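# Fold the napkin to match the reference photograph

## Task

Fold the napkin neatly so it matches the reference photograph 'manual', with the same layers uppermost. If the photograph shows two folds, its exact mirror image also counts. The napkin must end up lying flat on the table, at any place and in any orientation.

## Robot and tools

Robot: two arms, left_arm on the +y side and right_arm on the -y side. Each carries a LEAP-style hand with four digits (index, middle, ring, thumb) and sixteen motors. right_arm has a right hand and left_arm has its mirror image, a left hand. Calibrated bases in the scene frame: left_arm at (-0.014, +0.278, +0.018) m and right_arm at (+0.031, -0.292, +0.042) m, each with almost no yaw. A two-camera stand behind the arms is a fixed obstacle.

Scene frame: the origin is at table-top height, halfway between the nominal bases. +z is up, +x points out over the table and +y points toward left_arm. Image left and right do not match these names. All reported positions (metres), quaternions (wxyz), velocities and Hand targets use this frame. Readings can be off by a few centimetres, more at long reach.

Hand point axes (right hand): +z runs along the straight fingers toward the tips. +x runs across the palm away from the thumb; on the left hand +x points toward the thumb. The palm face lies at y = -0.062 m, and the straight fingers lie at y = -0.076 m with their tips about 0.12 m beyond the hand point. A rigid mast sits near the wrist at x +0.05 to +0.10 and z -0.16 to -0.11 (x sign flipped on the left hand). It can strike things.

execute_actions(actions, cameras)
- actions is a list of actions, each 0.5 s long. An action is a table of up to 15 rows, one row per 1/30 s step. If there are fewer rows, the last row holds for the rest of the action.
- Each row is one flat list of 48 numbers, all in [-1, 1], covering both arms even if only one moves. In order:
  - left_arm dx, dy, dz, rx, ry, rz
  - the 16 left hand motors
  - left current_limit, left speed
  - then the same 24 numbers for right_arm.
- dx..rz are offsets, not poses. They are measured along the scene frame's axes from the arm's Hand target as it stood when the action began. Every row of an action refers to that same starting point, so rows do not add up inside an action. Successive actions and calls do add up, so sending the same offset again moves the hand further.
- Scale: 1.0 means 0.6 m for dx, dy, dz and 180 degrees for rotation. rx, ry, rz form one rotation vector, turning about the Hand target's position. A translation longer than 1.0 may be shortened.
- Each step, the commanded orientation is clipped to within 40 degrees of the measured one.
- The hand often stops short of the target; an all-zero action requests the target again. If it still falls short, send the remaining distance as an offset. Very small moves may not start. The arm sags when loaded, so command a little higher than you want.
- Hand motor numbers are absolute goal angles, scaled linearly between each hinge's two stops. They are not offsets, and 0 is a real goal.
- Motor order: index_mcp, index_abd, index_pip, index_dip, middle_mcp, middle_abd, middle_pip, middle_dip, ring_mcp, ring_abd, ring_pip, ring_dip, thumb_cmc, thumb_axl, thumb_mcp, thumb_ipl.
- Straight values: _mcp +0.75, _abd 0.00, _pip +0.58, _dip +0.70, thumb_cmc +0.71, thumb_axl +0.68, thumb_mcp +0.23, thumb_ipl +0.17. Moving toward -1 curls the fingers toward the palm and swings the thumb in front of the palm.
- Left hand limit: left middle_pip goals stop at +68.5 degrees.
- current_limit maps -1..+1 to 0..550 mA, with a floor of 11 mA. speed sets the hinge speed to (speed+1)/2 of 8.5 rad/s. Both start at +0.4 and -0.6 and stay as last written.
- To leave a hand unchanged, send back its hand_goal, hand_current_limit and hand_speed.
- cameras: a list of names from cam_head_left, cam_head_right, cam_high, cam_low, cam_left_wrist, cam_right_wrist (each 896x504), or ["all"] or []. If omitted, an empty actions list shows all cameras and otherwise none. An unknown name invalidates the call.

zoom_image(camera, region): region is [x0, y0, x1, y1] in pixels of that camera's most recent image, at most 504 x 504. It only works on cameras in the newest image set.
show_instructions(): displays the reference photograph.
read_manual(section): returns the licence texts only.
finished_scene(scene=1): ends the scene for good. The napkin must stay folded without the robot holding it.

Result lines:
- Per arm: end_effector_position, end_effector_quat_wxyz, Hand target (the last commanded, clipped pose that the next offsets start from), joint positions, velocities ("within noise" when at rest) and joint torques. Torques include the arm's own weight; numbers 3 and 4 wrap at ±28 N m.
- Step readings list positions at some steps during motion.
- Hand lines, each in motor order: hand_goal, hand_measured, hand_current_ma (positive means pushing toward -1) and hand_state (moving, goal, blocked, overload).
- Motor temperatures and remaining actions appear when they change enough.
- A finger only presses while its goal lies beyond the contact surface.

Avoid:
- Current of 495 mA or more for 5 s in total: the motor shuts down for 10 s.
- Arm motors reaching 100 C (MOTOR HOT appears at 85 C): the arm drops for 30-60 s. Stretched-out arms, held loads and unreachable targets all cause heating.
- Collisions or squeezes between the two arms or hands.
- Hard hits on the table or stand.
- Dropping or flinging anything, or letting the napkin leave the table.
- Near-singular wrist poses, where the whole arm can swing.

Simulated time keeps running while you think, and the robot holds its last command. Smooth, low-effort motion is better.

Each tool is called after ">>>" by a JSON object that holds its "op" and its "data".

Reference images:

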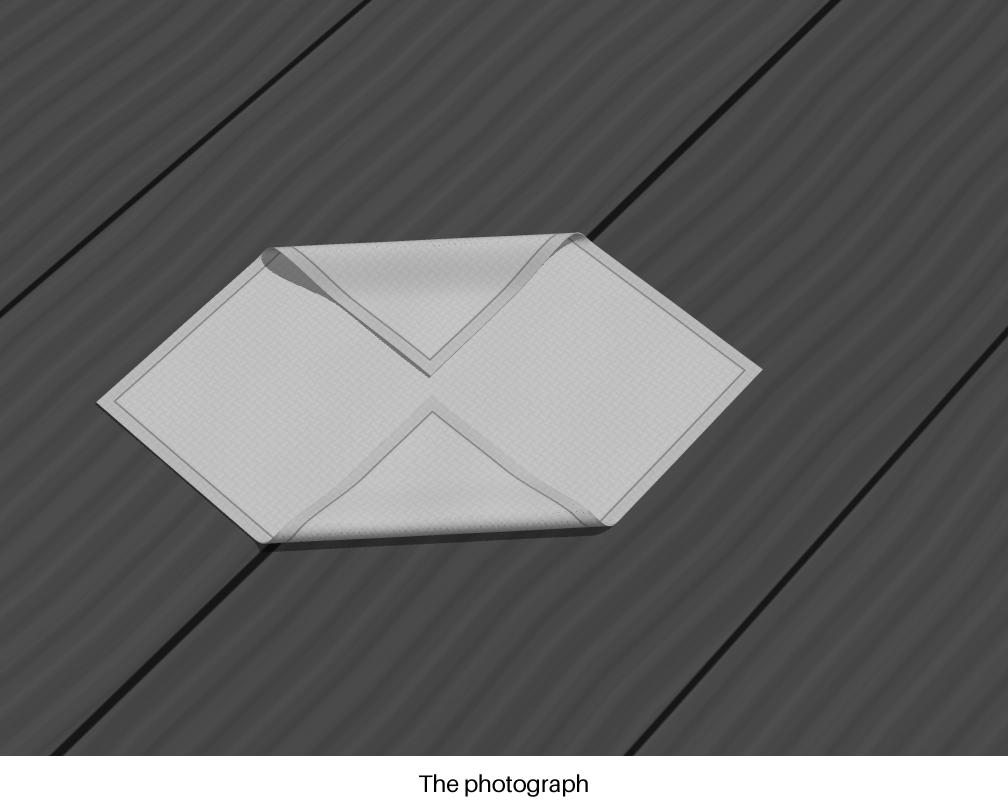

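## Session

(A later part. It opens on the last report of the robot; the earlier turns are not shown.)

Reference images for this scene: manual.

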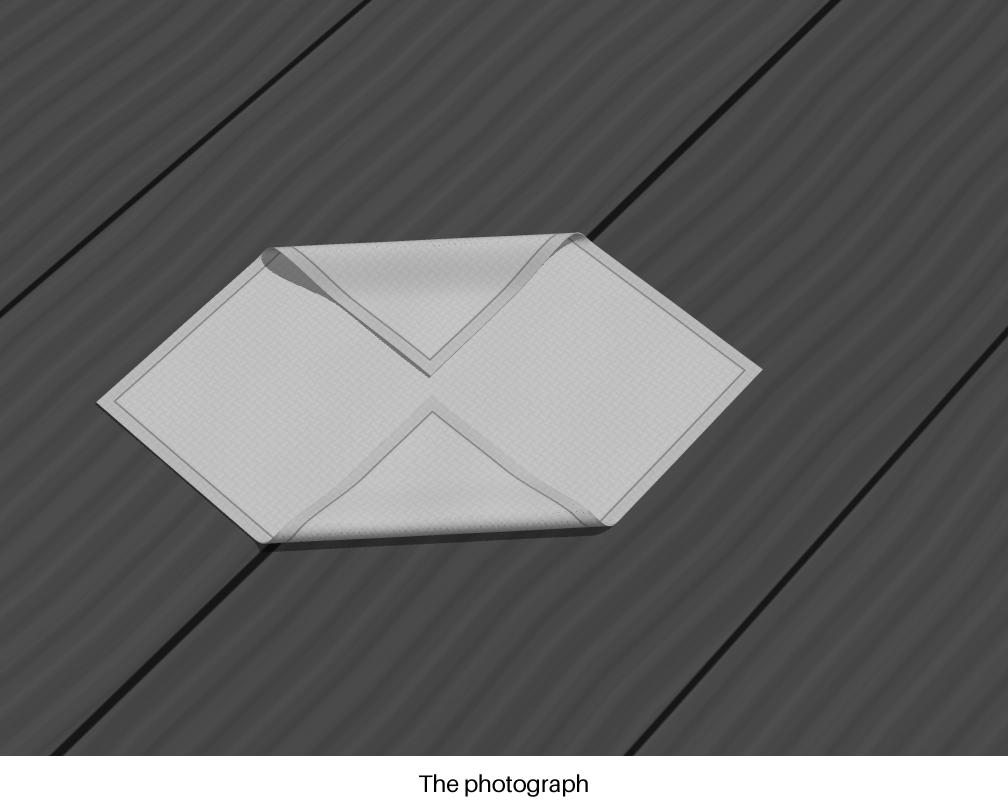

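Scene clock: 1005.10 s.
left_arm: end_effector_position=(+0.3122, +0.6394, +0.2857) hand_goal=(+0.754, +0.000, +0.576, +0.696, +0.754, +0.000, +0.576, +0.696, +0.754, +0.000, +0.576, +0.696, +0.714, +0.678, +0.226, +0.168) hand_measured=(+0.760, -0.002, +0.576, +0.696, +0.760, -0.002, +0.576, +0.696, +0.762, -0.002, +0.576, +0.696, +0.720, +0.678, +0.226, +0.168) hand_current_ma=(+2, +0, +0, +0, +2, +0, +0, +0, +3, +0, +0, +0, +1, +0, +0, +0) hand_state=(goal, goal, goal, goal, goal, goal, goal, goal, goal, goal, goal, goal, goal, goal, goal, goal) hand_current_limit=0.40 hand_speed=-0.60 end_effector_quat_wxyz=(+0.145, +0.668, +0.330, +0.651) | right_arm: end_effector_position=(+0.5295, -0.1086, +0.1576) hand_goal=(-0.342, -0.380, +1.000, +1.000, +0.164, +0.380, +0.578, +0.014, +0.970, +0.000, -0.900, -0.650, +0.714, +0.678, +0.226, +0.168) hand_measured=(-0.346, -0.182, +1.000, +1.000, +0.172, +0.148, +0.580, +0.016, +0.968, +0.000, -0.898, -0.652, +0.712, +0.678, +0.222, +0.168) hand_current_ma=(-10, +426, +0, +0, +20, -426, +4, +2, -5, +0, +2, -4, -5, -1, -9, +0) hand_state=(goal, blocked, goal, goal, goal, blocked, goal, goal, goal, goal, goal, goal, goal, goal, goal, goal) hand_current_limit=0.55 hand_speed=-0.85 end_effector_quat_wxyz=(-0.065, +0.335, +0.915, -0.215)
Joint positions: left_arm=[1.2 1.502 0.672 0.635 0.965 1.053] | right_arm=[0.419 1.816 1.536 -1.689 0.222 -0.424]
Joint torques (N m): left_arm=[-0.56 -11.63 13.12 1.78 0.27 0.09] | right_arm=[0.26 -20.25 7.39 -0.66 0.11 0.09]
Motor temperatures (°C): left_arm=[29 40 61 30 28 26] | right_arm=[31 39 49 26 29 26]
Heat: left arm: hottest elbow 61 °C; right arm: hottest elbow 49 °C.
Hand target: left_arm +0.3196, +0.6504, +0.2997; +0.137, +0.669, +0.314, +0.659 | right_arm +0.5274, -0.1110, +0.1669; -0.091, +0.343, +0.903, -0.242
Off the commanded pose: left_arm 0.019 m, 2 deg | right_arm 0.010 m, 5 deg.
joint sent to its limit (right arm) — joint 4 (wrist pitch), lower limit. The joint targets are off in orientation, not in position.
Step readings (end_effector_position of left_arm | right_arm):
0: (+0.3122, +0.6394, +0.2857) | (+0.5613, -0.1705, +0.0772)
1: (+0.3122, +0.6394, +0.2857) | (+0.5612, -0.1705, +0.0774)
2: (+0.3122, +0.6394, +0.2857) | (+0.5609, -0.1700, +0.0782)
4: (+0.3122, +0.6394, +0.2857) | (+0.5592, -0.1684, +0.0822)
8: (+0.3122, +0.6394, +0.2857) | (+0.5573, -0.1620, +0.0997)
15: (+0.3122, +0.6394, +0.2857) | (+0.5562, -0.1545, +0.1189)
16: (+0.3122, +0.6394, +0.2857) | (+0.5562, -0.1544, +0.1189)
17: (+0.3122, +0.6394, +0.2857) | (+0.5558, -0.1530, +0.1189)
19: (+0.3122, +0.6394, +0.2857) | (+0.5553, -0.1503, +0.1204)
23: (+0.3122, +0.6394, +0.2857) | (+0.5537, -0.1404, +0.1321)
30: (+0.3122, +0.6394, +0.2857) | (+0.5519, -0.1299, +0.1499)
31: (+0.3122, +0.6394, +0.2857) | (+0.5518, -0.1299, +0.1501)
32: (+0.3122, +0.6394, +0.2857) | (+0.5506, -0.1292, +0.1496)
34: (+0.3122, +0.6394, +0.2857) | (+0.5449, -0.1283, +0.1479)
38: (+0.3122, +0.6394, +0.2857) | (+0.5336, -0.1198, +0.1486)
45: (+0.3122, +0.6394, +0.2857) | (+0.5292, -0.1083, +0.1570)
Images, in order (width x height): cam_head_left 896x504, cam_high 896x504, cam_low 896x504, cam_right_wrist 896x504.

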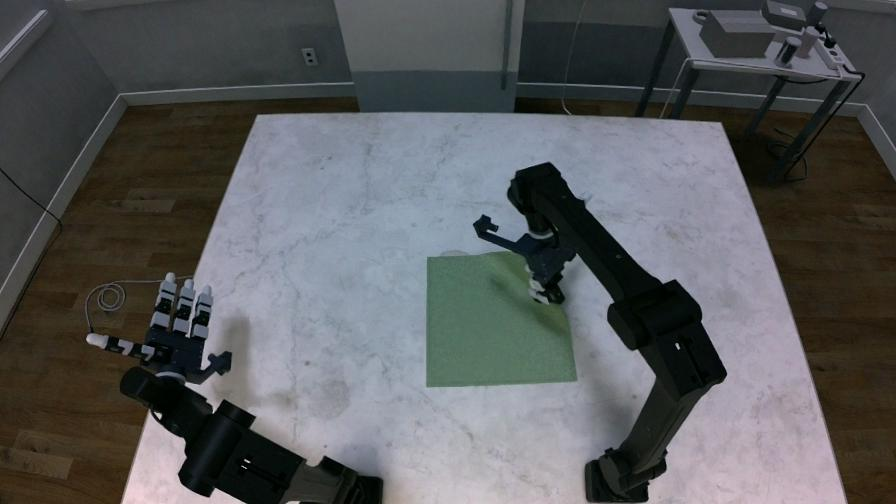

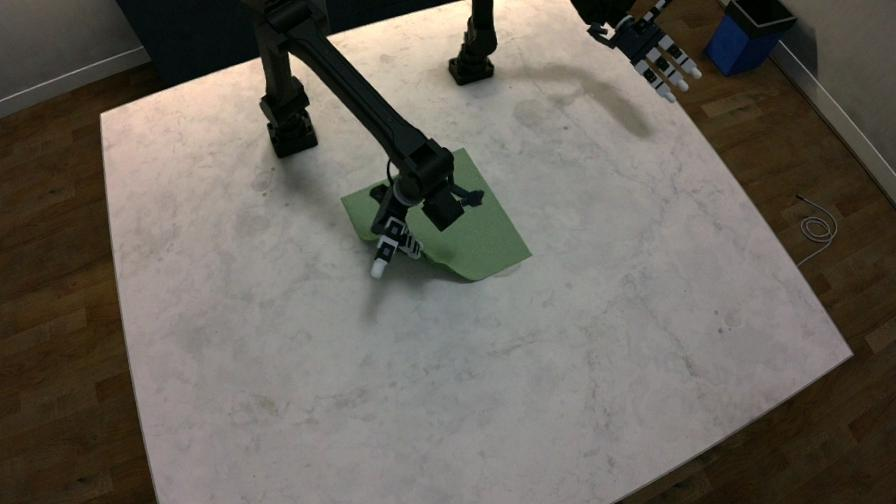

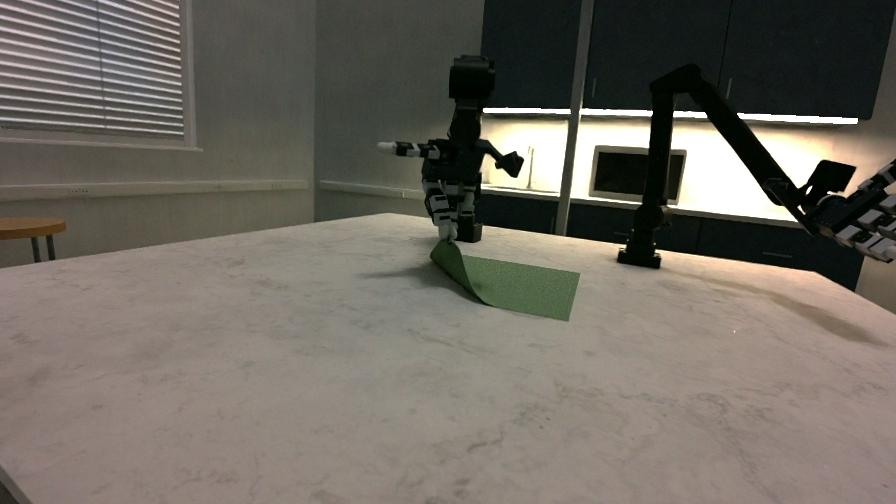

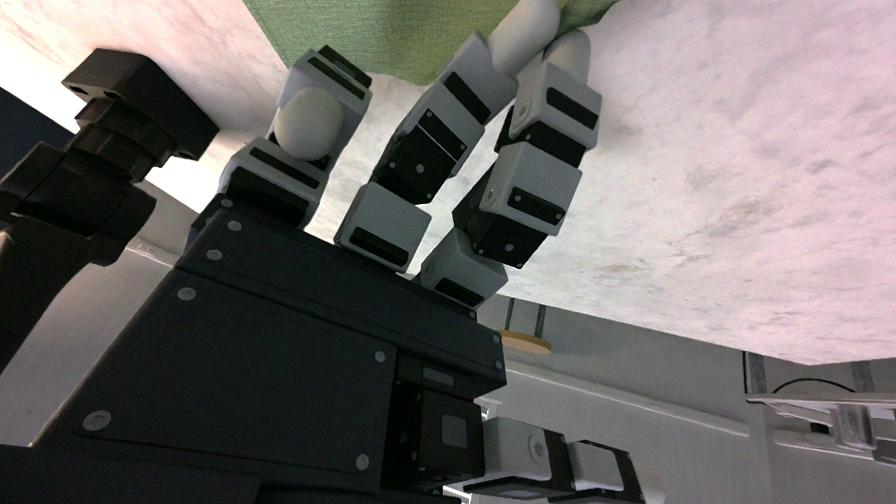

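>>> {"op": "execute_actions", "data": {"actions": [[[0,0,0,0,0,0,0.754,0,0.576,0.696,0.754,0,0.576,0.696,0.754,0,0.576,0.696,0.714,0.678,0.226,0.168,0.4,-0.6,-0.03,0.03,-0.02,0,0,0,-0.342,-0.38,1,1,0.164,0.38,0.577,0.0145,0.97,0,-0.9,-0.65,0.714,0.678,0.226,0.168,0.55,-0.85]],[[0,0,0,0,0,0,0.754,0,0.576,0.696,0.754,0,0.576,0.696,0.754,0,0.576,0.696,0.714,0.678,0.226,0.168,0.4,-0.6,-0.03,0.03,-0.035,0,0,0,-0.342,-0.38,1,1,0.164,0.38,0.577,0.0145,0.97,0,-0.9,-0.65,0.714,0.678,0.226,0.168,0.55,-0.85]],[[0,0,0,0,0,0,0.754,0,0.576,0.696,0.754,0,0.576,0.696,0.754,0,0.576,0.696,0.714,0.678,0.226,0.168,0.4,-0.6,-0.02,0.018,-0.045,0,0,0,-0.342,-0.38,1,1,0.164,0.38,0.577,0.0145,0.97,0,-0.9,-0.65,0.714,0.678,0.226,0.168,0.55,-0.85]]], "cameras": ["cam_right_wrist","cam_low","cam_head_left","cam_high"]}}

>>> {"op": "zoom_image", "data": {"camera": "cam_head_left", "region": [410, 240, 610, 400]}}

>>> {"op": "zoom_image", "data": {"camera": "cam_low", "region": [370, 180, 610, 340]}}

>>> {"op": "zoom_image", "data": {"camera": "cam_high", "region": [320, 130, 560, 300]}}

Scene clock: 1028.63 s.
left_arm: end_effector_position=(+0.3122, +0.6394, +0.2857) hand_goal=(+0.754, +0.000, +0.576, +0.696, +0.754, +0.000, +0.576, +0.696, +0.754, +0.000, +0.576, +0.696, +0.714, +0.678, +0.226, +0.168) hand_measured=(+0.760, -0.002, +0.576, +0.696, +0.760, -0.002, +0.576, +0.696, +0.762, -0.002, +0.576, +0.696, +0.720, +0.678, +0.226, +0.168) hand_current_ma=(+2, +0, +0, +0, +2, +0, +0, +0, +3, +0, +0, +0, +1, +0, +0, +0) hand_state=(goal, goal, goal, goal, goal, goal, goal, goal, goal, goal, goal, goal, goal, goal, goal, goal) hand_current_limit=0.40 hand_speed=-0.60 end_effector_quat_wxyz=(+0.145, +0.668, +0.330, +0.651) | right_arm: end_effector_position=(+0.4782, -0.0661, +0.1074) hand_goal=(-0.342, -0.380, +1.000, +1.000, +0.164, +0.380, +0.578, +0.014, +0.970, +0.000, -0.900, -0.650, +0.714, +0.678, +0.226, +0.168) hand_measured=(-0.346, -0.182, +1.000, +1.000, +0.172, +0.148, +0.580, +0.016, +0.968, +0.000, -0.898, -0.652, +0.712, +0.678, +0.222, +0.168) hand_current_ma=(-10, +426, +0, +0, +20, -426, +4, +2, -5, +0, +2, -4, -5, -1, -9, +0) hand_state=(goal, blocked, goal, goal, goal, blocked, goal, goal, goal, goal, goal, goal, goal, goal, goal, goal) hand_current_limit=0.55 hand_speed=-0.85 end_effector_quat_wxyz=(-0.094, +0.338, +0.904, -0.244)
Joint positions: left_arm=[1.2 1.502 0.672 0.635 0.965 1.053] | right_arm=[0.539 1.854 1.443 -1.666 0.163 -0.294]
Joint torques (N m): left_arm=[-0.62 -11.69 13.11 1.78 0.27 0.1] | right_arm=[0.5 -18.37 7.2 -0.38 0.09 0.07]
Motor temperatures (°C): left_arm=[29 40 61 30 28 26] | right_arm=[31 39 44 26 29 26]
Heat: left arm: hottest elbow 61 °C; right arm: hottest elbow 44 °C.
Hand target: left_arm +0.3196, +0.6504, +0.2997; +0.137, +0.669, +0.314, +0.659 | right_arm +0.4795, -0.0643, +0.1070; -0.091, +0.343, +0.903, -0.242
Off the commanded pose: left_arm 0.019 m, 2 deg | right_arm 0.002 m, 1 deg.
Step readings (end_effector_position of left_arm | right_arm):
0: (+0.3122, +0.6394, +0.2857) | (+0.5295, -0.1086, +0.1576)
1: (+0.3122, +0.6394, +0.2857) | (+0.5295, -0.1086, +0.1576)
2: (+0.3122, +0.6394, +0.2857) | (+0.5287, -0.1083, +0.1569)
4: (+0.3122, +0.6394, +0.2857) | (+0.5252, -0.1074, +0.1544)
8: (+0.3122, +0.6394, +0.2857) | (+0.5155, -0.0999, +0.1482)
15: (+0.3122, +0.6394, +0.2857) | (+0.5108, -0.0909, +0.1472)
16: (+0.3122, +0.6394, +0.2857) | (+0.5108, -0.0910, +0.1472)
17: (+0.3122, +0.6394, +0.2857) | (+0.5101, -0.0904, +0.1468)
19: (+0.3122, +0.6394, +0.2857) | (+0.5074, -0.0892, +0.1449)
23: (+0.3122, +0.6394, +0.2857) | (+0.4983, -0.0817, +0.1398)
30: (+0.3122, +0.6394, +0.2857) | (+0.4932, -0.0722, +0.1383)
31: (+0.3122, +0.6394, +0.2857) | (+0.4932, -0.0724, +0.1382)
32: (+0.3122, +0.6394, +0.2857) | (+0.4926, -0.0724, +0.1375)
34: (+0.3122, +0.6394, +0.2857) | (+0.4898, -0.0726, +0.1337)
38: (+0.3122, +0.6394, +0.2857) | (+0.4824, -0.0707, +0.1198)
45: (+0.3122, +0.6394, +0.2857) | (+0.4781, -0.0659, +0.1074)
Images, in order (width x height): cam_head_left 896x504, cam_high 896x504, cam_low 896x504, cam_right_wrist 896x504.

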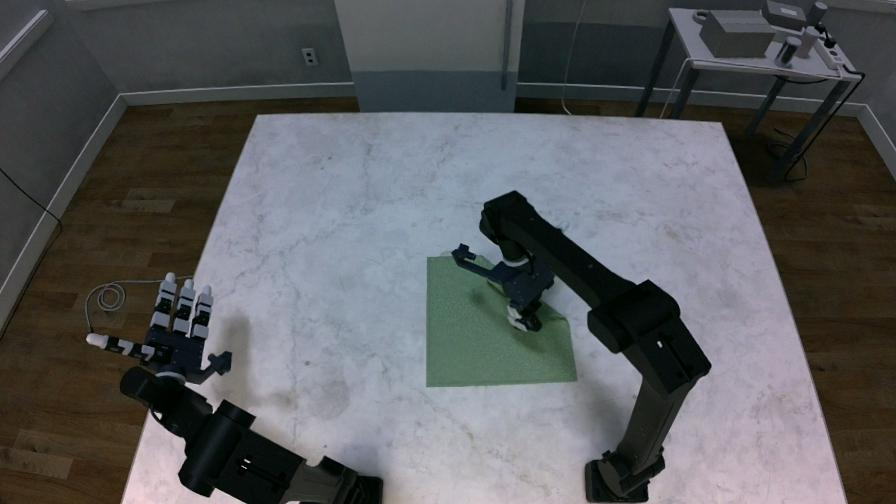

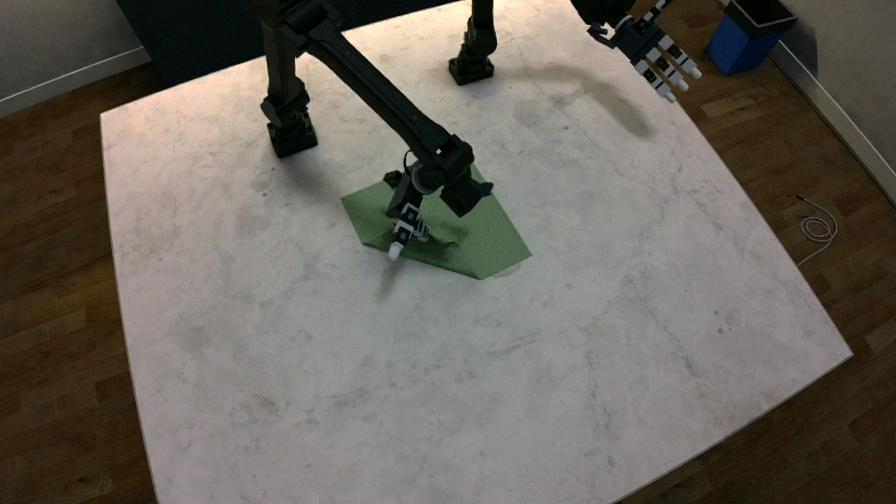

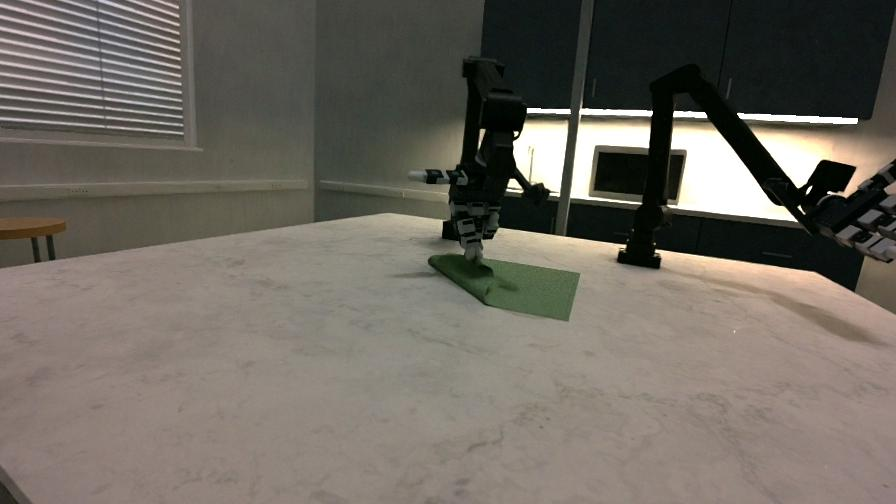

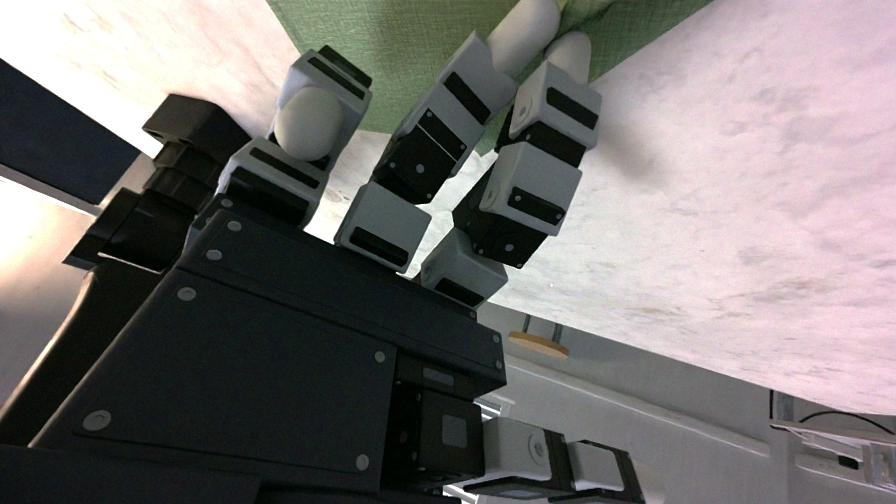

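Scaled by 2.520.

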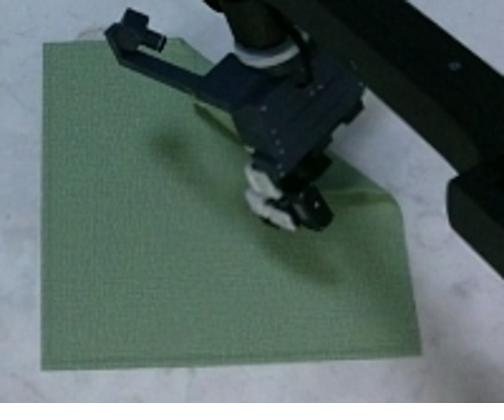

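Scaled by 2.100.

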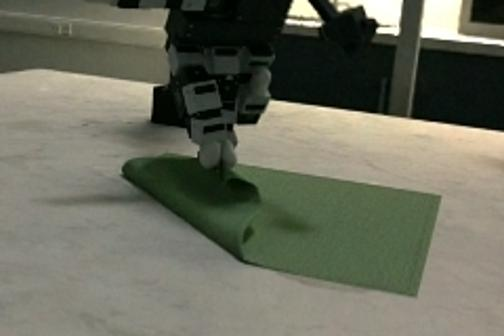

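Scaled by 2.100.

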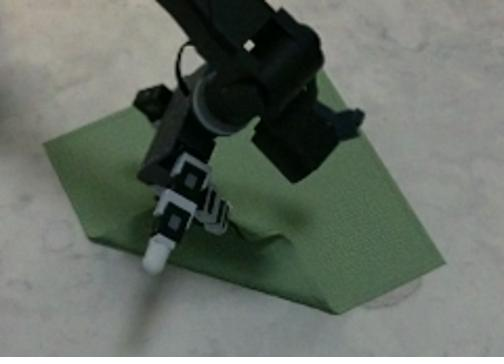

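>>> {"op": "zoom_image", "data": {"camera": "cam_high", "region": [390, 210, 490, 290]}}

>>> {"op": "zoom_image", "data": {"camera": "cam_low", "region": [420, 230, 520, 310]}}

>>> {"op": "zoom_image", "data": {"camera": "cam_right_wrist", "region": [430, 0, 730, 140]}}

Scaled by 5.040.

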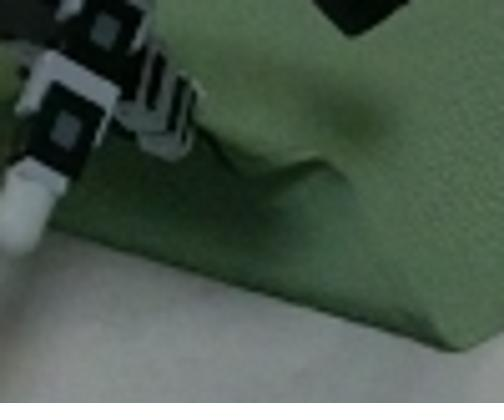

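Scaled by 5.040.

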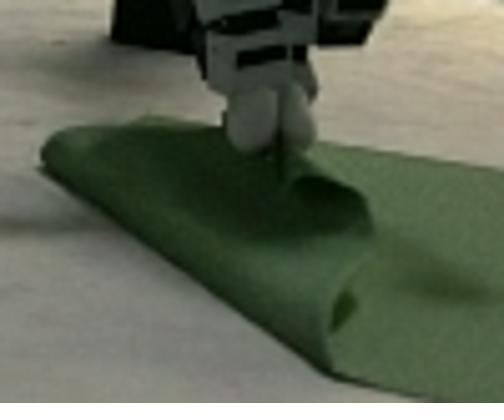

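Scaled by 1.680.

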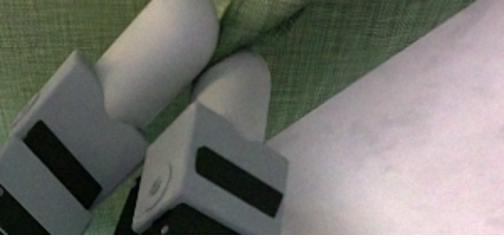

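>>> {"op": "execute_actions", "data": {"actions": [[[0,0,0,0,0,0,0.754,0,0.576,0.696,0.754,0,0.576,0.696,0.754,0,0.576,0.696,0.714,0.678,0.226,0.168,0.4,-0.6,0,0,-0.03,0,0,0,-0.342,-0.38,1,1,0.164,0.38,0.577,0.0145,0.97,0,-0.9,-0.65,0.714,0.678,0.226,0.168,0.55,-0.85]],[[0,0,0,0,0,0,0.754,0,0.576,0.696,0.754,0,0.576,0.696,0.754,0,0.576,0.696,0.714,0.678,0.226,0.168,0.4,-0.6,0,0,-0.025,0,0,0,-0.342,-0.38,1,1,0.164,0.38,0.577,0.0145,0.97,0,-0.9,-0.65,0.714,0.678,0.226,0.168,0.55,-0.85]]], "cameras": ["cam_low","cam_head_left","cam_high"]}}

>>> {"op": "zoom_image", "data": {"camera": "cam_head_left", "region": [410, 240, 610, 400]}}

>>> {"op": "zoom_image", "data": {"camera": "cam_low", "region": [420, 230, 520, 310]}}

>>> {"op": "zoom_image", "data": {"camera": "cam_high", "region": [340, 150, 540, 290]}}

Scene clock: 1057.73 s.
left_arm: end_effector_position=(+0.3122, +0.6394, +0.2857) hand_goal=(+0.754, +0.000, +0.576, +0.696, +0.754, +0.000, +0.576, +0.696, +0.754, +0.000, +0.576, +0.696, +0.714, +0.678, +0.226, +0.168) hand_measured=(+0.760, -0.002, +0.576, +0.696, +0.760, -0.002, +0.576, +0.696, +0.762, -0.002, +0.576, +0.696, +0.720, +0.678, +0.226, +0.168) hand_current_ma=(+2, +0, +0, +0, +2, +0, +0, +0, +3, +0, +0, +0, +1, +0, +0, +0) hand_state=(goal, goal, goal, goal, goal, goal, goal, goal, goal, goal, goal, goal, goal, goal, goal, goal) hand_current_limit=0.40 hand_speed=-0.60 end_effector_quat_wxyz=(+0.145, +0.668, +0.330, +0.651) | right_arm: end_effector_position=(+0.4798, -0.0653, +0.0789) hand_goal=(-0.342, -0.380, +1.000, +1.000, +0.164, +0.380, +0.578, +0.014, +0.970, +0.000, -0.900, -0.650, +0.714, +0.678, +0.226, +0.168) hand_measured=(-0.346, -0.182, +1.000, +1.000, +0.172, +0.148, +0.580, +0.016, +0.968, +0.000, -0.898, -0.652, +0.712, +0.678, +0.222, +0.168) hand_current_ma=(-10, +426, +0, +0, +20, -426, +4, +2, -5, +0, +2, -4, -5, -1, -9, +0) hand_state=(goal, blocked, goal, goal, goal, blocked, goal, goal, goal, goal, goal, goal, goal, goal, goal, goal) hand_current_limit=0.55 hand_speed=-0.85 end_effector_quat_wxyz=(-0.091, +0.339, +0.905, -0.241)
Joint positions: left_arm=[1.2 1.502 0.672 0.635 0.965 1.053] | right_arm=[0.539 1.884 1.407 -1.591 0.163 -0.293]
Joint torques (N m): left_arm=[-0.62 -11.69 13.12 1.78 0.27 0.1] | right_arm=[0.67 -17.9 6.74 -0.39 0.1 0.05]
Motor temperatures (°C): left_arm=[29 40 61 30 28 26] | right_arm=[31 41 43 26 29 26]
Heat: left arm: hottest elbow 61 °C; right arm: hottest elbow 43 °C.
Hand target: left_arm +0.3196, +0.6504, +0.2997; +0.137, +0.669, +0.314, +0.659 | right_arm +0.4795, -0.0642, +0.0740; -0.091, +0.343, +0.903, -0.242
Off the commanded pose: left_arm 0.019 m, 2 deg | right_arm 0.005 m, 0 deg.
Step readings (end_effector_position of left_arm | right_arm):
0: (+0.3122, +0.6394, +0.2857) | (+0.4783, -0.0662, +0.1074)
1: (+0.3122, +0.6394, +0.2857) | (+0.4784, -0.0661, +0.1074)
2: (+0.3122, +0.6394, +0.2857) | (+0.4789, -0.0658, +0.1071)
4: (+0.3122, +0.6394, +0.2857) | (+0.4803, -0.0651, +0.1049)
8: (+0.3122, +0.6394, +0.2857) | (+0.4800, -0.0652, +0.0987)
15: (+0.3122, +0.6394, +0.2857) | (+0.4795, -0.0655, +0.0931)
16: (+0.3122, +0.6394, +0.2857) | (+0.4796, -0.0654, +0.0930)
17: (+0.3122, +0.6394, +0.2857) | (+0.4800, -0.0652, +0.0927)
19: (+0.3122, +0.6394, +0.2857) | (+0.4811, -0.0646, +0.0906)
23: (+0.3122, +0.6394, +0.2857) | (+0.4805, -0.0649, +0.0838)
30: (+0.3122, +0.6394, +0.2857) | (+0.4797, -0.0653, +0.0789)
Images, in order (width x height): cam_head_left 896x504, cam_high 896x504, cam_low 896x504.

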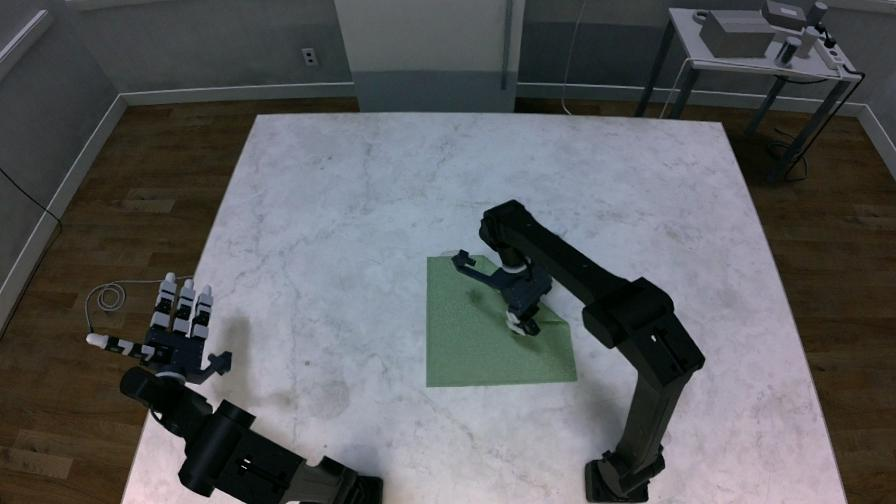

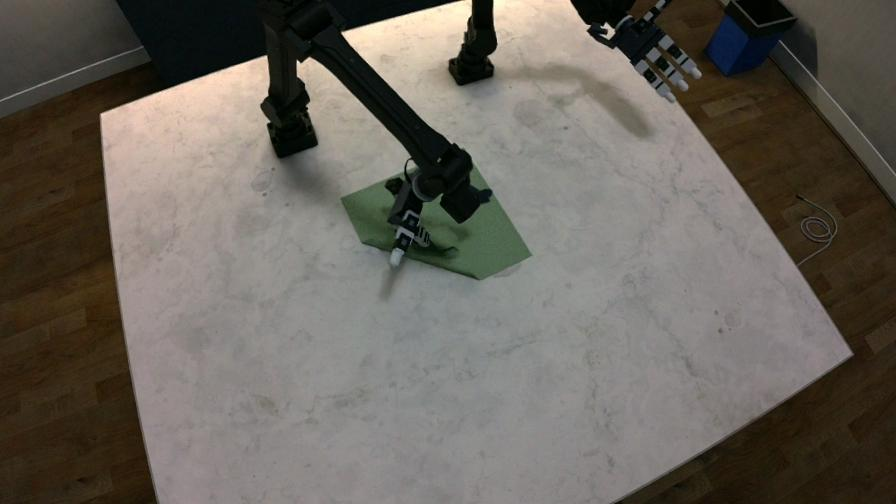

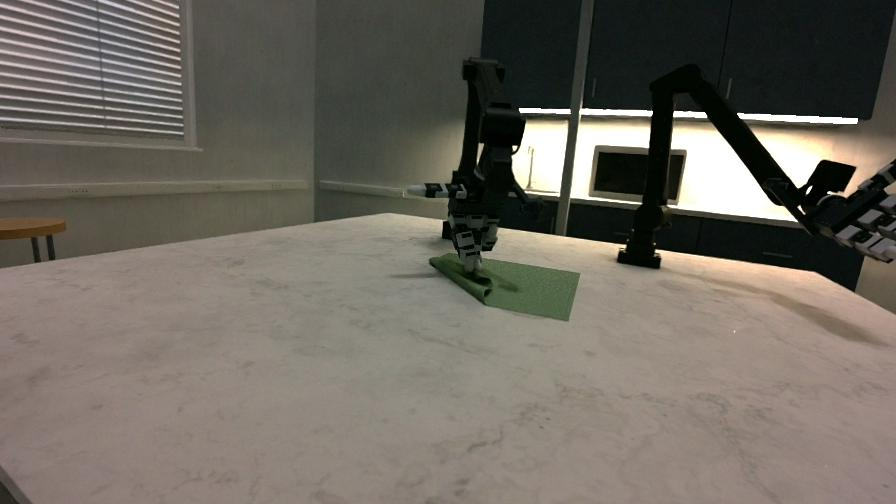

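Scaled by 2.520.

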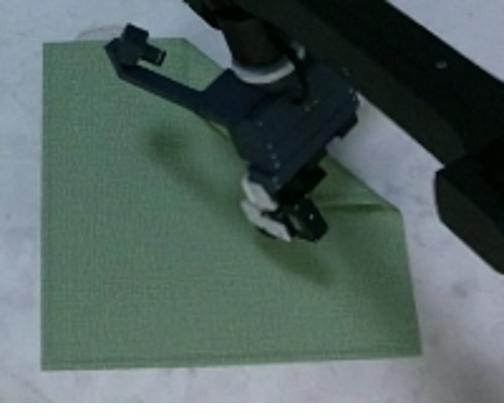

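Scaled by 5.040.

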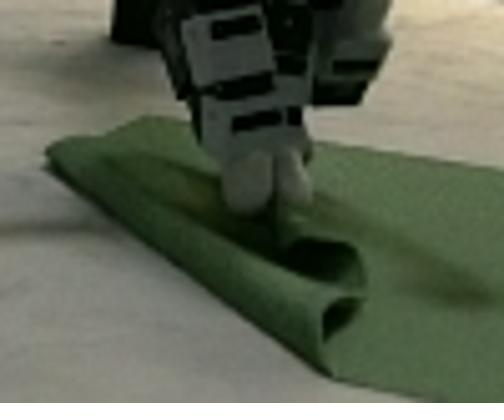

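Scaled by 2.520.

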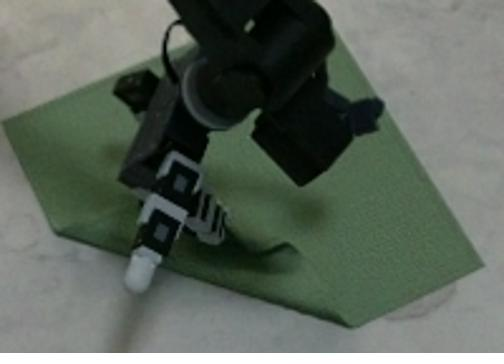

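>>> {"op": "execute_actions", "data": {"actions": [[[0,0,0,0,0,0,0.754,0,0.576,0.696,0.754,0,0.576,0.696,0.754,0,0.576,0.696,0.714,0.678,0.226,0.168,0.4,-0.6,0,0,-0.018,0,0,0,-0.342,-0.38,1,1,0.164,0.38,0.577,0.0145,0.97,0,-0.9,-0.65,0.714,0.678,0.226,0.168,0.4,-0.85]],[[0,0,0,0,0,0,0.754,0,0.576,0.696,0.754,0,0.576,0.696,0.754,0,0.576,0.696,0.714,0.678,0.226,0.168,0.4,-0.6,0,0,0,0,0,0,-0.342,0,1,1,0.164,0,0.577,0.0145,0.97,0,-0.9,-0.65,0.714,0.678,0.226,0.168,0.4,-0.85]],[[0,0,0,0,0,0,0.754,0,0.576,0.696,0.754,0,0.576,0.696,0.754,0,0.576,0.696,0.714,0.678,0.226,0.168,0.4,-0.6,0,0,0.05,0,0,0,-0.342,0.05,1,1,0.164,-0.05,0.577,0.0145,0.97,0,-0.9,-0.65,0.714,0.678,0.226,0.168,0.4,-0.85]],[[0,0,0,0,0,0,0.754,0,0.576,0.696,0.754,0,0.576,0.696,0.754,0,0.576,0.696,0.714,0.678,0.226,0.168,0.4,-0.6,0,0,0.08,0,0,0,-0.342,0.05,1,1,0.164,-0.05,0.577,0.0145,0.97,0,-0.9,-0.65,0.714,0.678,0.226,0.168,0.4,-0.85]]], "cameras": ["cam_low","cam_head_left","cam_high","cam_right_wrist"]}}

>>> {"op": "zoom_image", "data": {"camera": "cam_head_left", "region": [410, 240, 610, 400]}}

>>> {"op": "zoom_image", "data": {"camera": "cam_low", "region": [420, 230, 520, 310]}}

>>> {"op": "zoom_image", "data": {"camera": "cam_high", "region": [340, 150, 540, 290]}}

Scene clock: 1074.33 s.
left_arm: end_effector_position=(+0.3122, +0.6394, +0.2857) hand_goal=(+0.754, +0.000, +0.576, +0.696, +0.754, +0.000, +0.576, +0.696, +0.754, +0.000, +0.576, +0.696, +0.714, +0.678, +0.226, +0.168) hand_measured=(+0.760, -0.002, +0.576, +0.696, +0.760, -0.002, +0.576, +0.696, +0.762, -0.002, +0.576, +0.696, +0.720, +0.678, +0.226, +0.168) hand_current_ma=(+2, +0, +0, +0, +2, +0, +0, +0, +3, +0, +0, +0, +1, +0, +0, +0) hand_state=(goal, goal, goal, goal, goal, goal, goal, goal, goal, goal, goal, goal, goal, goal, goal, goal) hand_current_limit=0.40 hand_speed=-0.60 end_effector_quat_wxyz=(+0.145, +0.668, +0.330, +0.651) | right_arm: end_effector_position=(+0.4672, -0.0721, +0.1253) hand_goal=(-0.342, +0.050, +1.000, +1.000, +0.164, -0.050, +0.578, +0.014, +0.970, +0.000, -0.900, -0.650, +0.714, +0.678, +0.226, +0.168) hand_measured=(-0.338, +0.046, +1.000, +1.000, +0.166, -0.046, +0.578, +0.014, +0.968, +0.000, -0.898, -0.652, +0.712, +0.678, +0.222, +0.168) hand_current_ma=(+6, -5, +0, +0, +5, +6, +1, +0, -5, +0, +2, -4, -5, -1, -9, +0) hand_state=(goal, goal, goal, goal, goal, goal, goal, goal, goal, goal, goal, goal, goal, goal, goal, goal) hand_current_limit=0.40 hand_speed=-0.85 end_effector_quat_wxyz=(-0.092, +0.339, +0.904, -0.241)
Joint positions: left_arm=[1.2 1.502 0.672 0.635 0.965 1.053] | right_arm=[0.539 1.802 1.418 -1.687 0.161 -0.293]
Joint torques (N m): left_arm=[-0.62 -11.63 13.12 1.78 0.28 0.1] | right_arm=[0.5 -17.61 10.59 -1.03 0.11 0.01]
Motor temperatures (°C): left_arm=[29 40 61 30 28 26] | right_arm=[31 40 42 26 29 26]
Heat: left arm: hottest elbow 61 °C; right arm: hottest elbow 42 °C.
Hand target: left_arm +0.3196, +0.6504, +0.2997; +0.137, +0.669, +0.314, +0.659 | right_arm +0.4794, -0.0641, +0.1413; -0.091, +0.342, +0.903, -0.242
Off the commanded pose: left_arm 0.019 m, 2 deg | right_arm 0.022 m, 0 deg.
joint sent to its limit (right arm) — joint 4 (wrist pitch), lower limit. The joint targets still meet the commanded pose.
Step readings (end_effector_position of left_arm | right_arm):
0: (+0.3122, +0.6394, +0.2857) | (+0.4798, -0.0653, +0.0789)
1: (+0.3122, +0.6394, +0.2857) | (+0.4798, -0.0653, +0.0789)
2: (+0.3122, +0.6394, +0.2857) | (+0.4802, -0.0651, +0.0787)
4: (+0.3122, +0.6394, +0.2857) | (+0.4811, -0.0646, +0.0777)
8: (+0.3122, +0.6394, +0.2857) | (+0.4812, -0.0645, +0.0747)
15: (+0.3122, +0.6394, +0.2857) | (+0.4811, -0.0641, +0.0731)
16: (+0.3122, +0.6394, +0.2857) | (+0.4812, -0.0641, +0.0730)
17: (+0.3122, +0.6394, +0.2857) | (+0.4812, -0.0641, +0.0730)
19: (+0.3122, +0.6394, +0.2857) | (+0.4812, -0.0641, +0.0730)
23: (+0.3122, +0.6394, +0.2857) | (+0.4811, -0.0641, +0.0729)
30: (+0.3122, +0.6394, +0.2857) | (+0.4812, -0.0641, +0.0698)
31: (+0.3122, +0.6394, +0.2857) | (+0.4812, -0.0641, +0.0696)
32: (+0.3122, +0.6394, +0.2857) | (+0.4809, -0.0642, +0.0697)
34: (+0.3122, +0.6394, +0.2857) | (+0.4782, -0.0658, +0.0702)
38: (+0.3122, +0.6394, +0.2857) | (+0.4725, -0.0690, +0.0715)
45: (+0.3122, +0.6394, +0.2857) | (+0.4707, -0.0701, +0.0736)
46: (+0.3122, +0.6394, +0.2857) | (+0.4705, -0.0702, +0.0740)
47: (+0.3122, +0.6394, +0.2857) | (+0.4695, -0.0708, +0.0752)
49: (+0.3122, +0.6394, +0.2857) | (+0.4652, -0.0732, +0.0810)
53: (+0.3122, +0.6394, +0.2857) | (+0.4613, -0.0754, +0.1019)
60: (+0.3122, +0.6394, +0.2857) | (+0.4671, -0.0721, +0.1252)
Images, in order (width x height): cam_head_left 896x504, cam_high 896x504, cam_low 896x504, cam_right_wrist 896x504.

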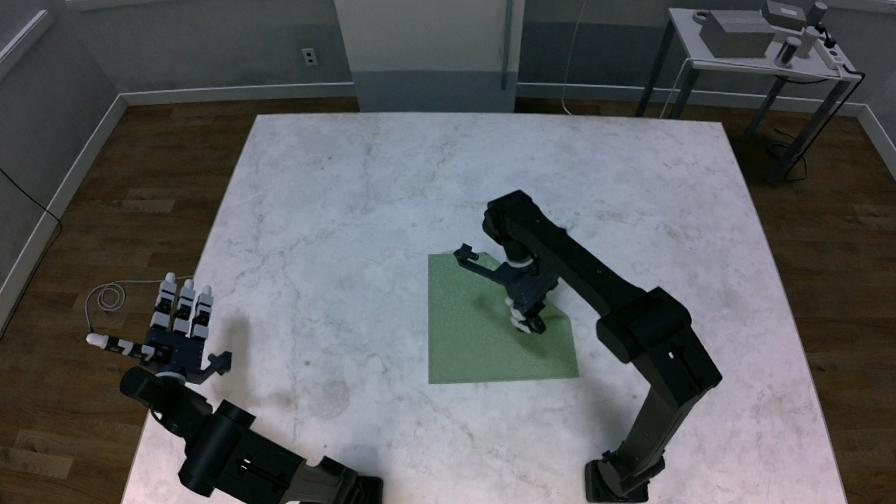

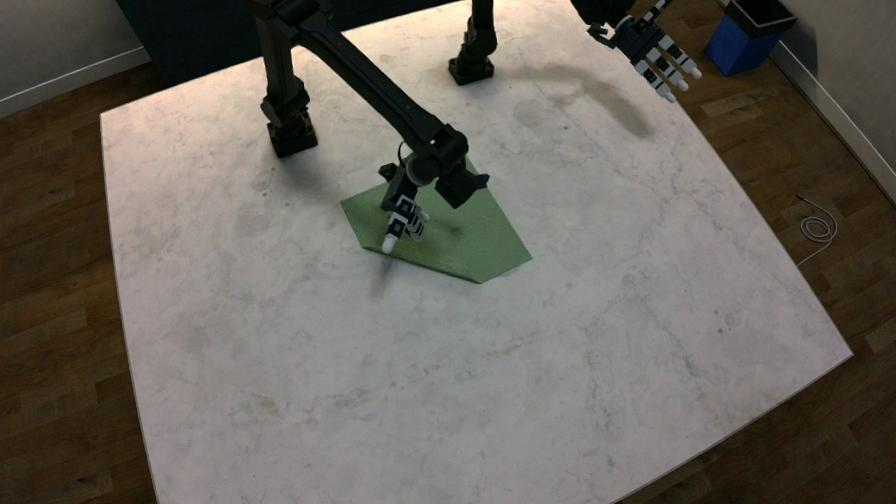

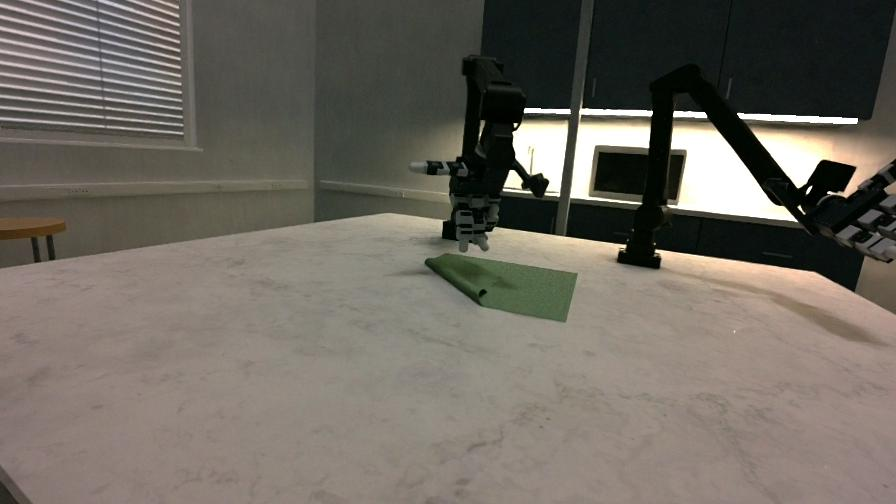

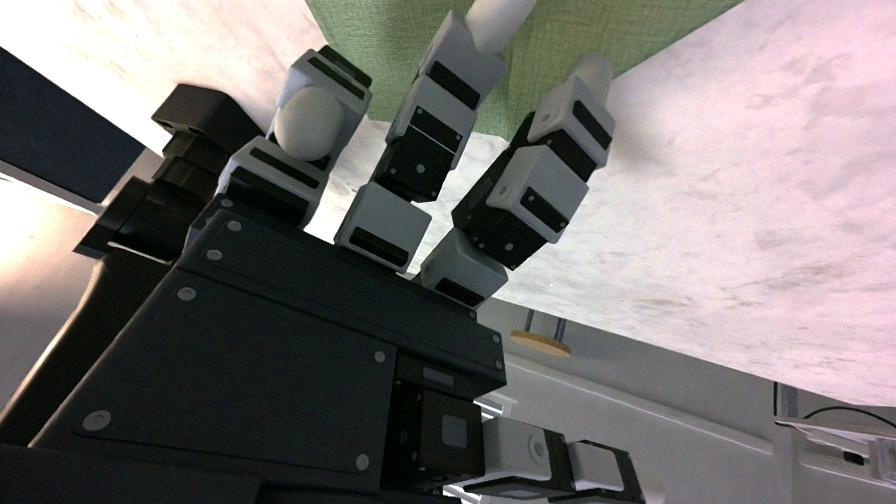

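Scaled by 2.520.

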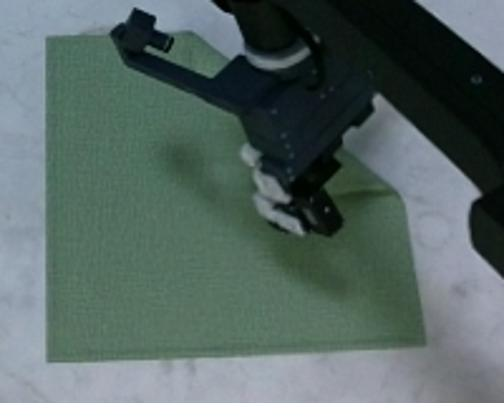

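Scaled by 5.040.

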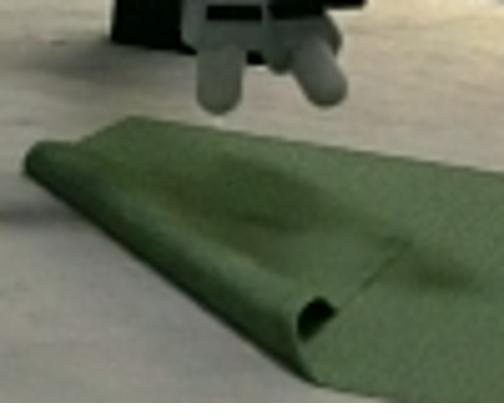

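Scaled by 2.520.

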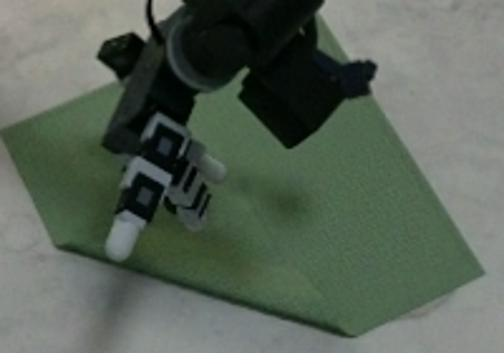

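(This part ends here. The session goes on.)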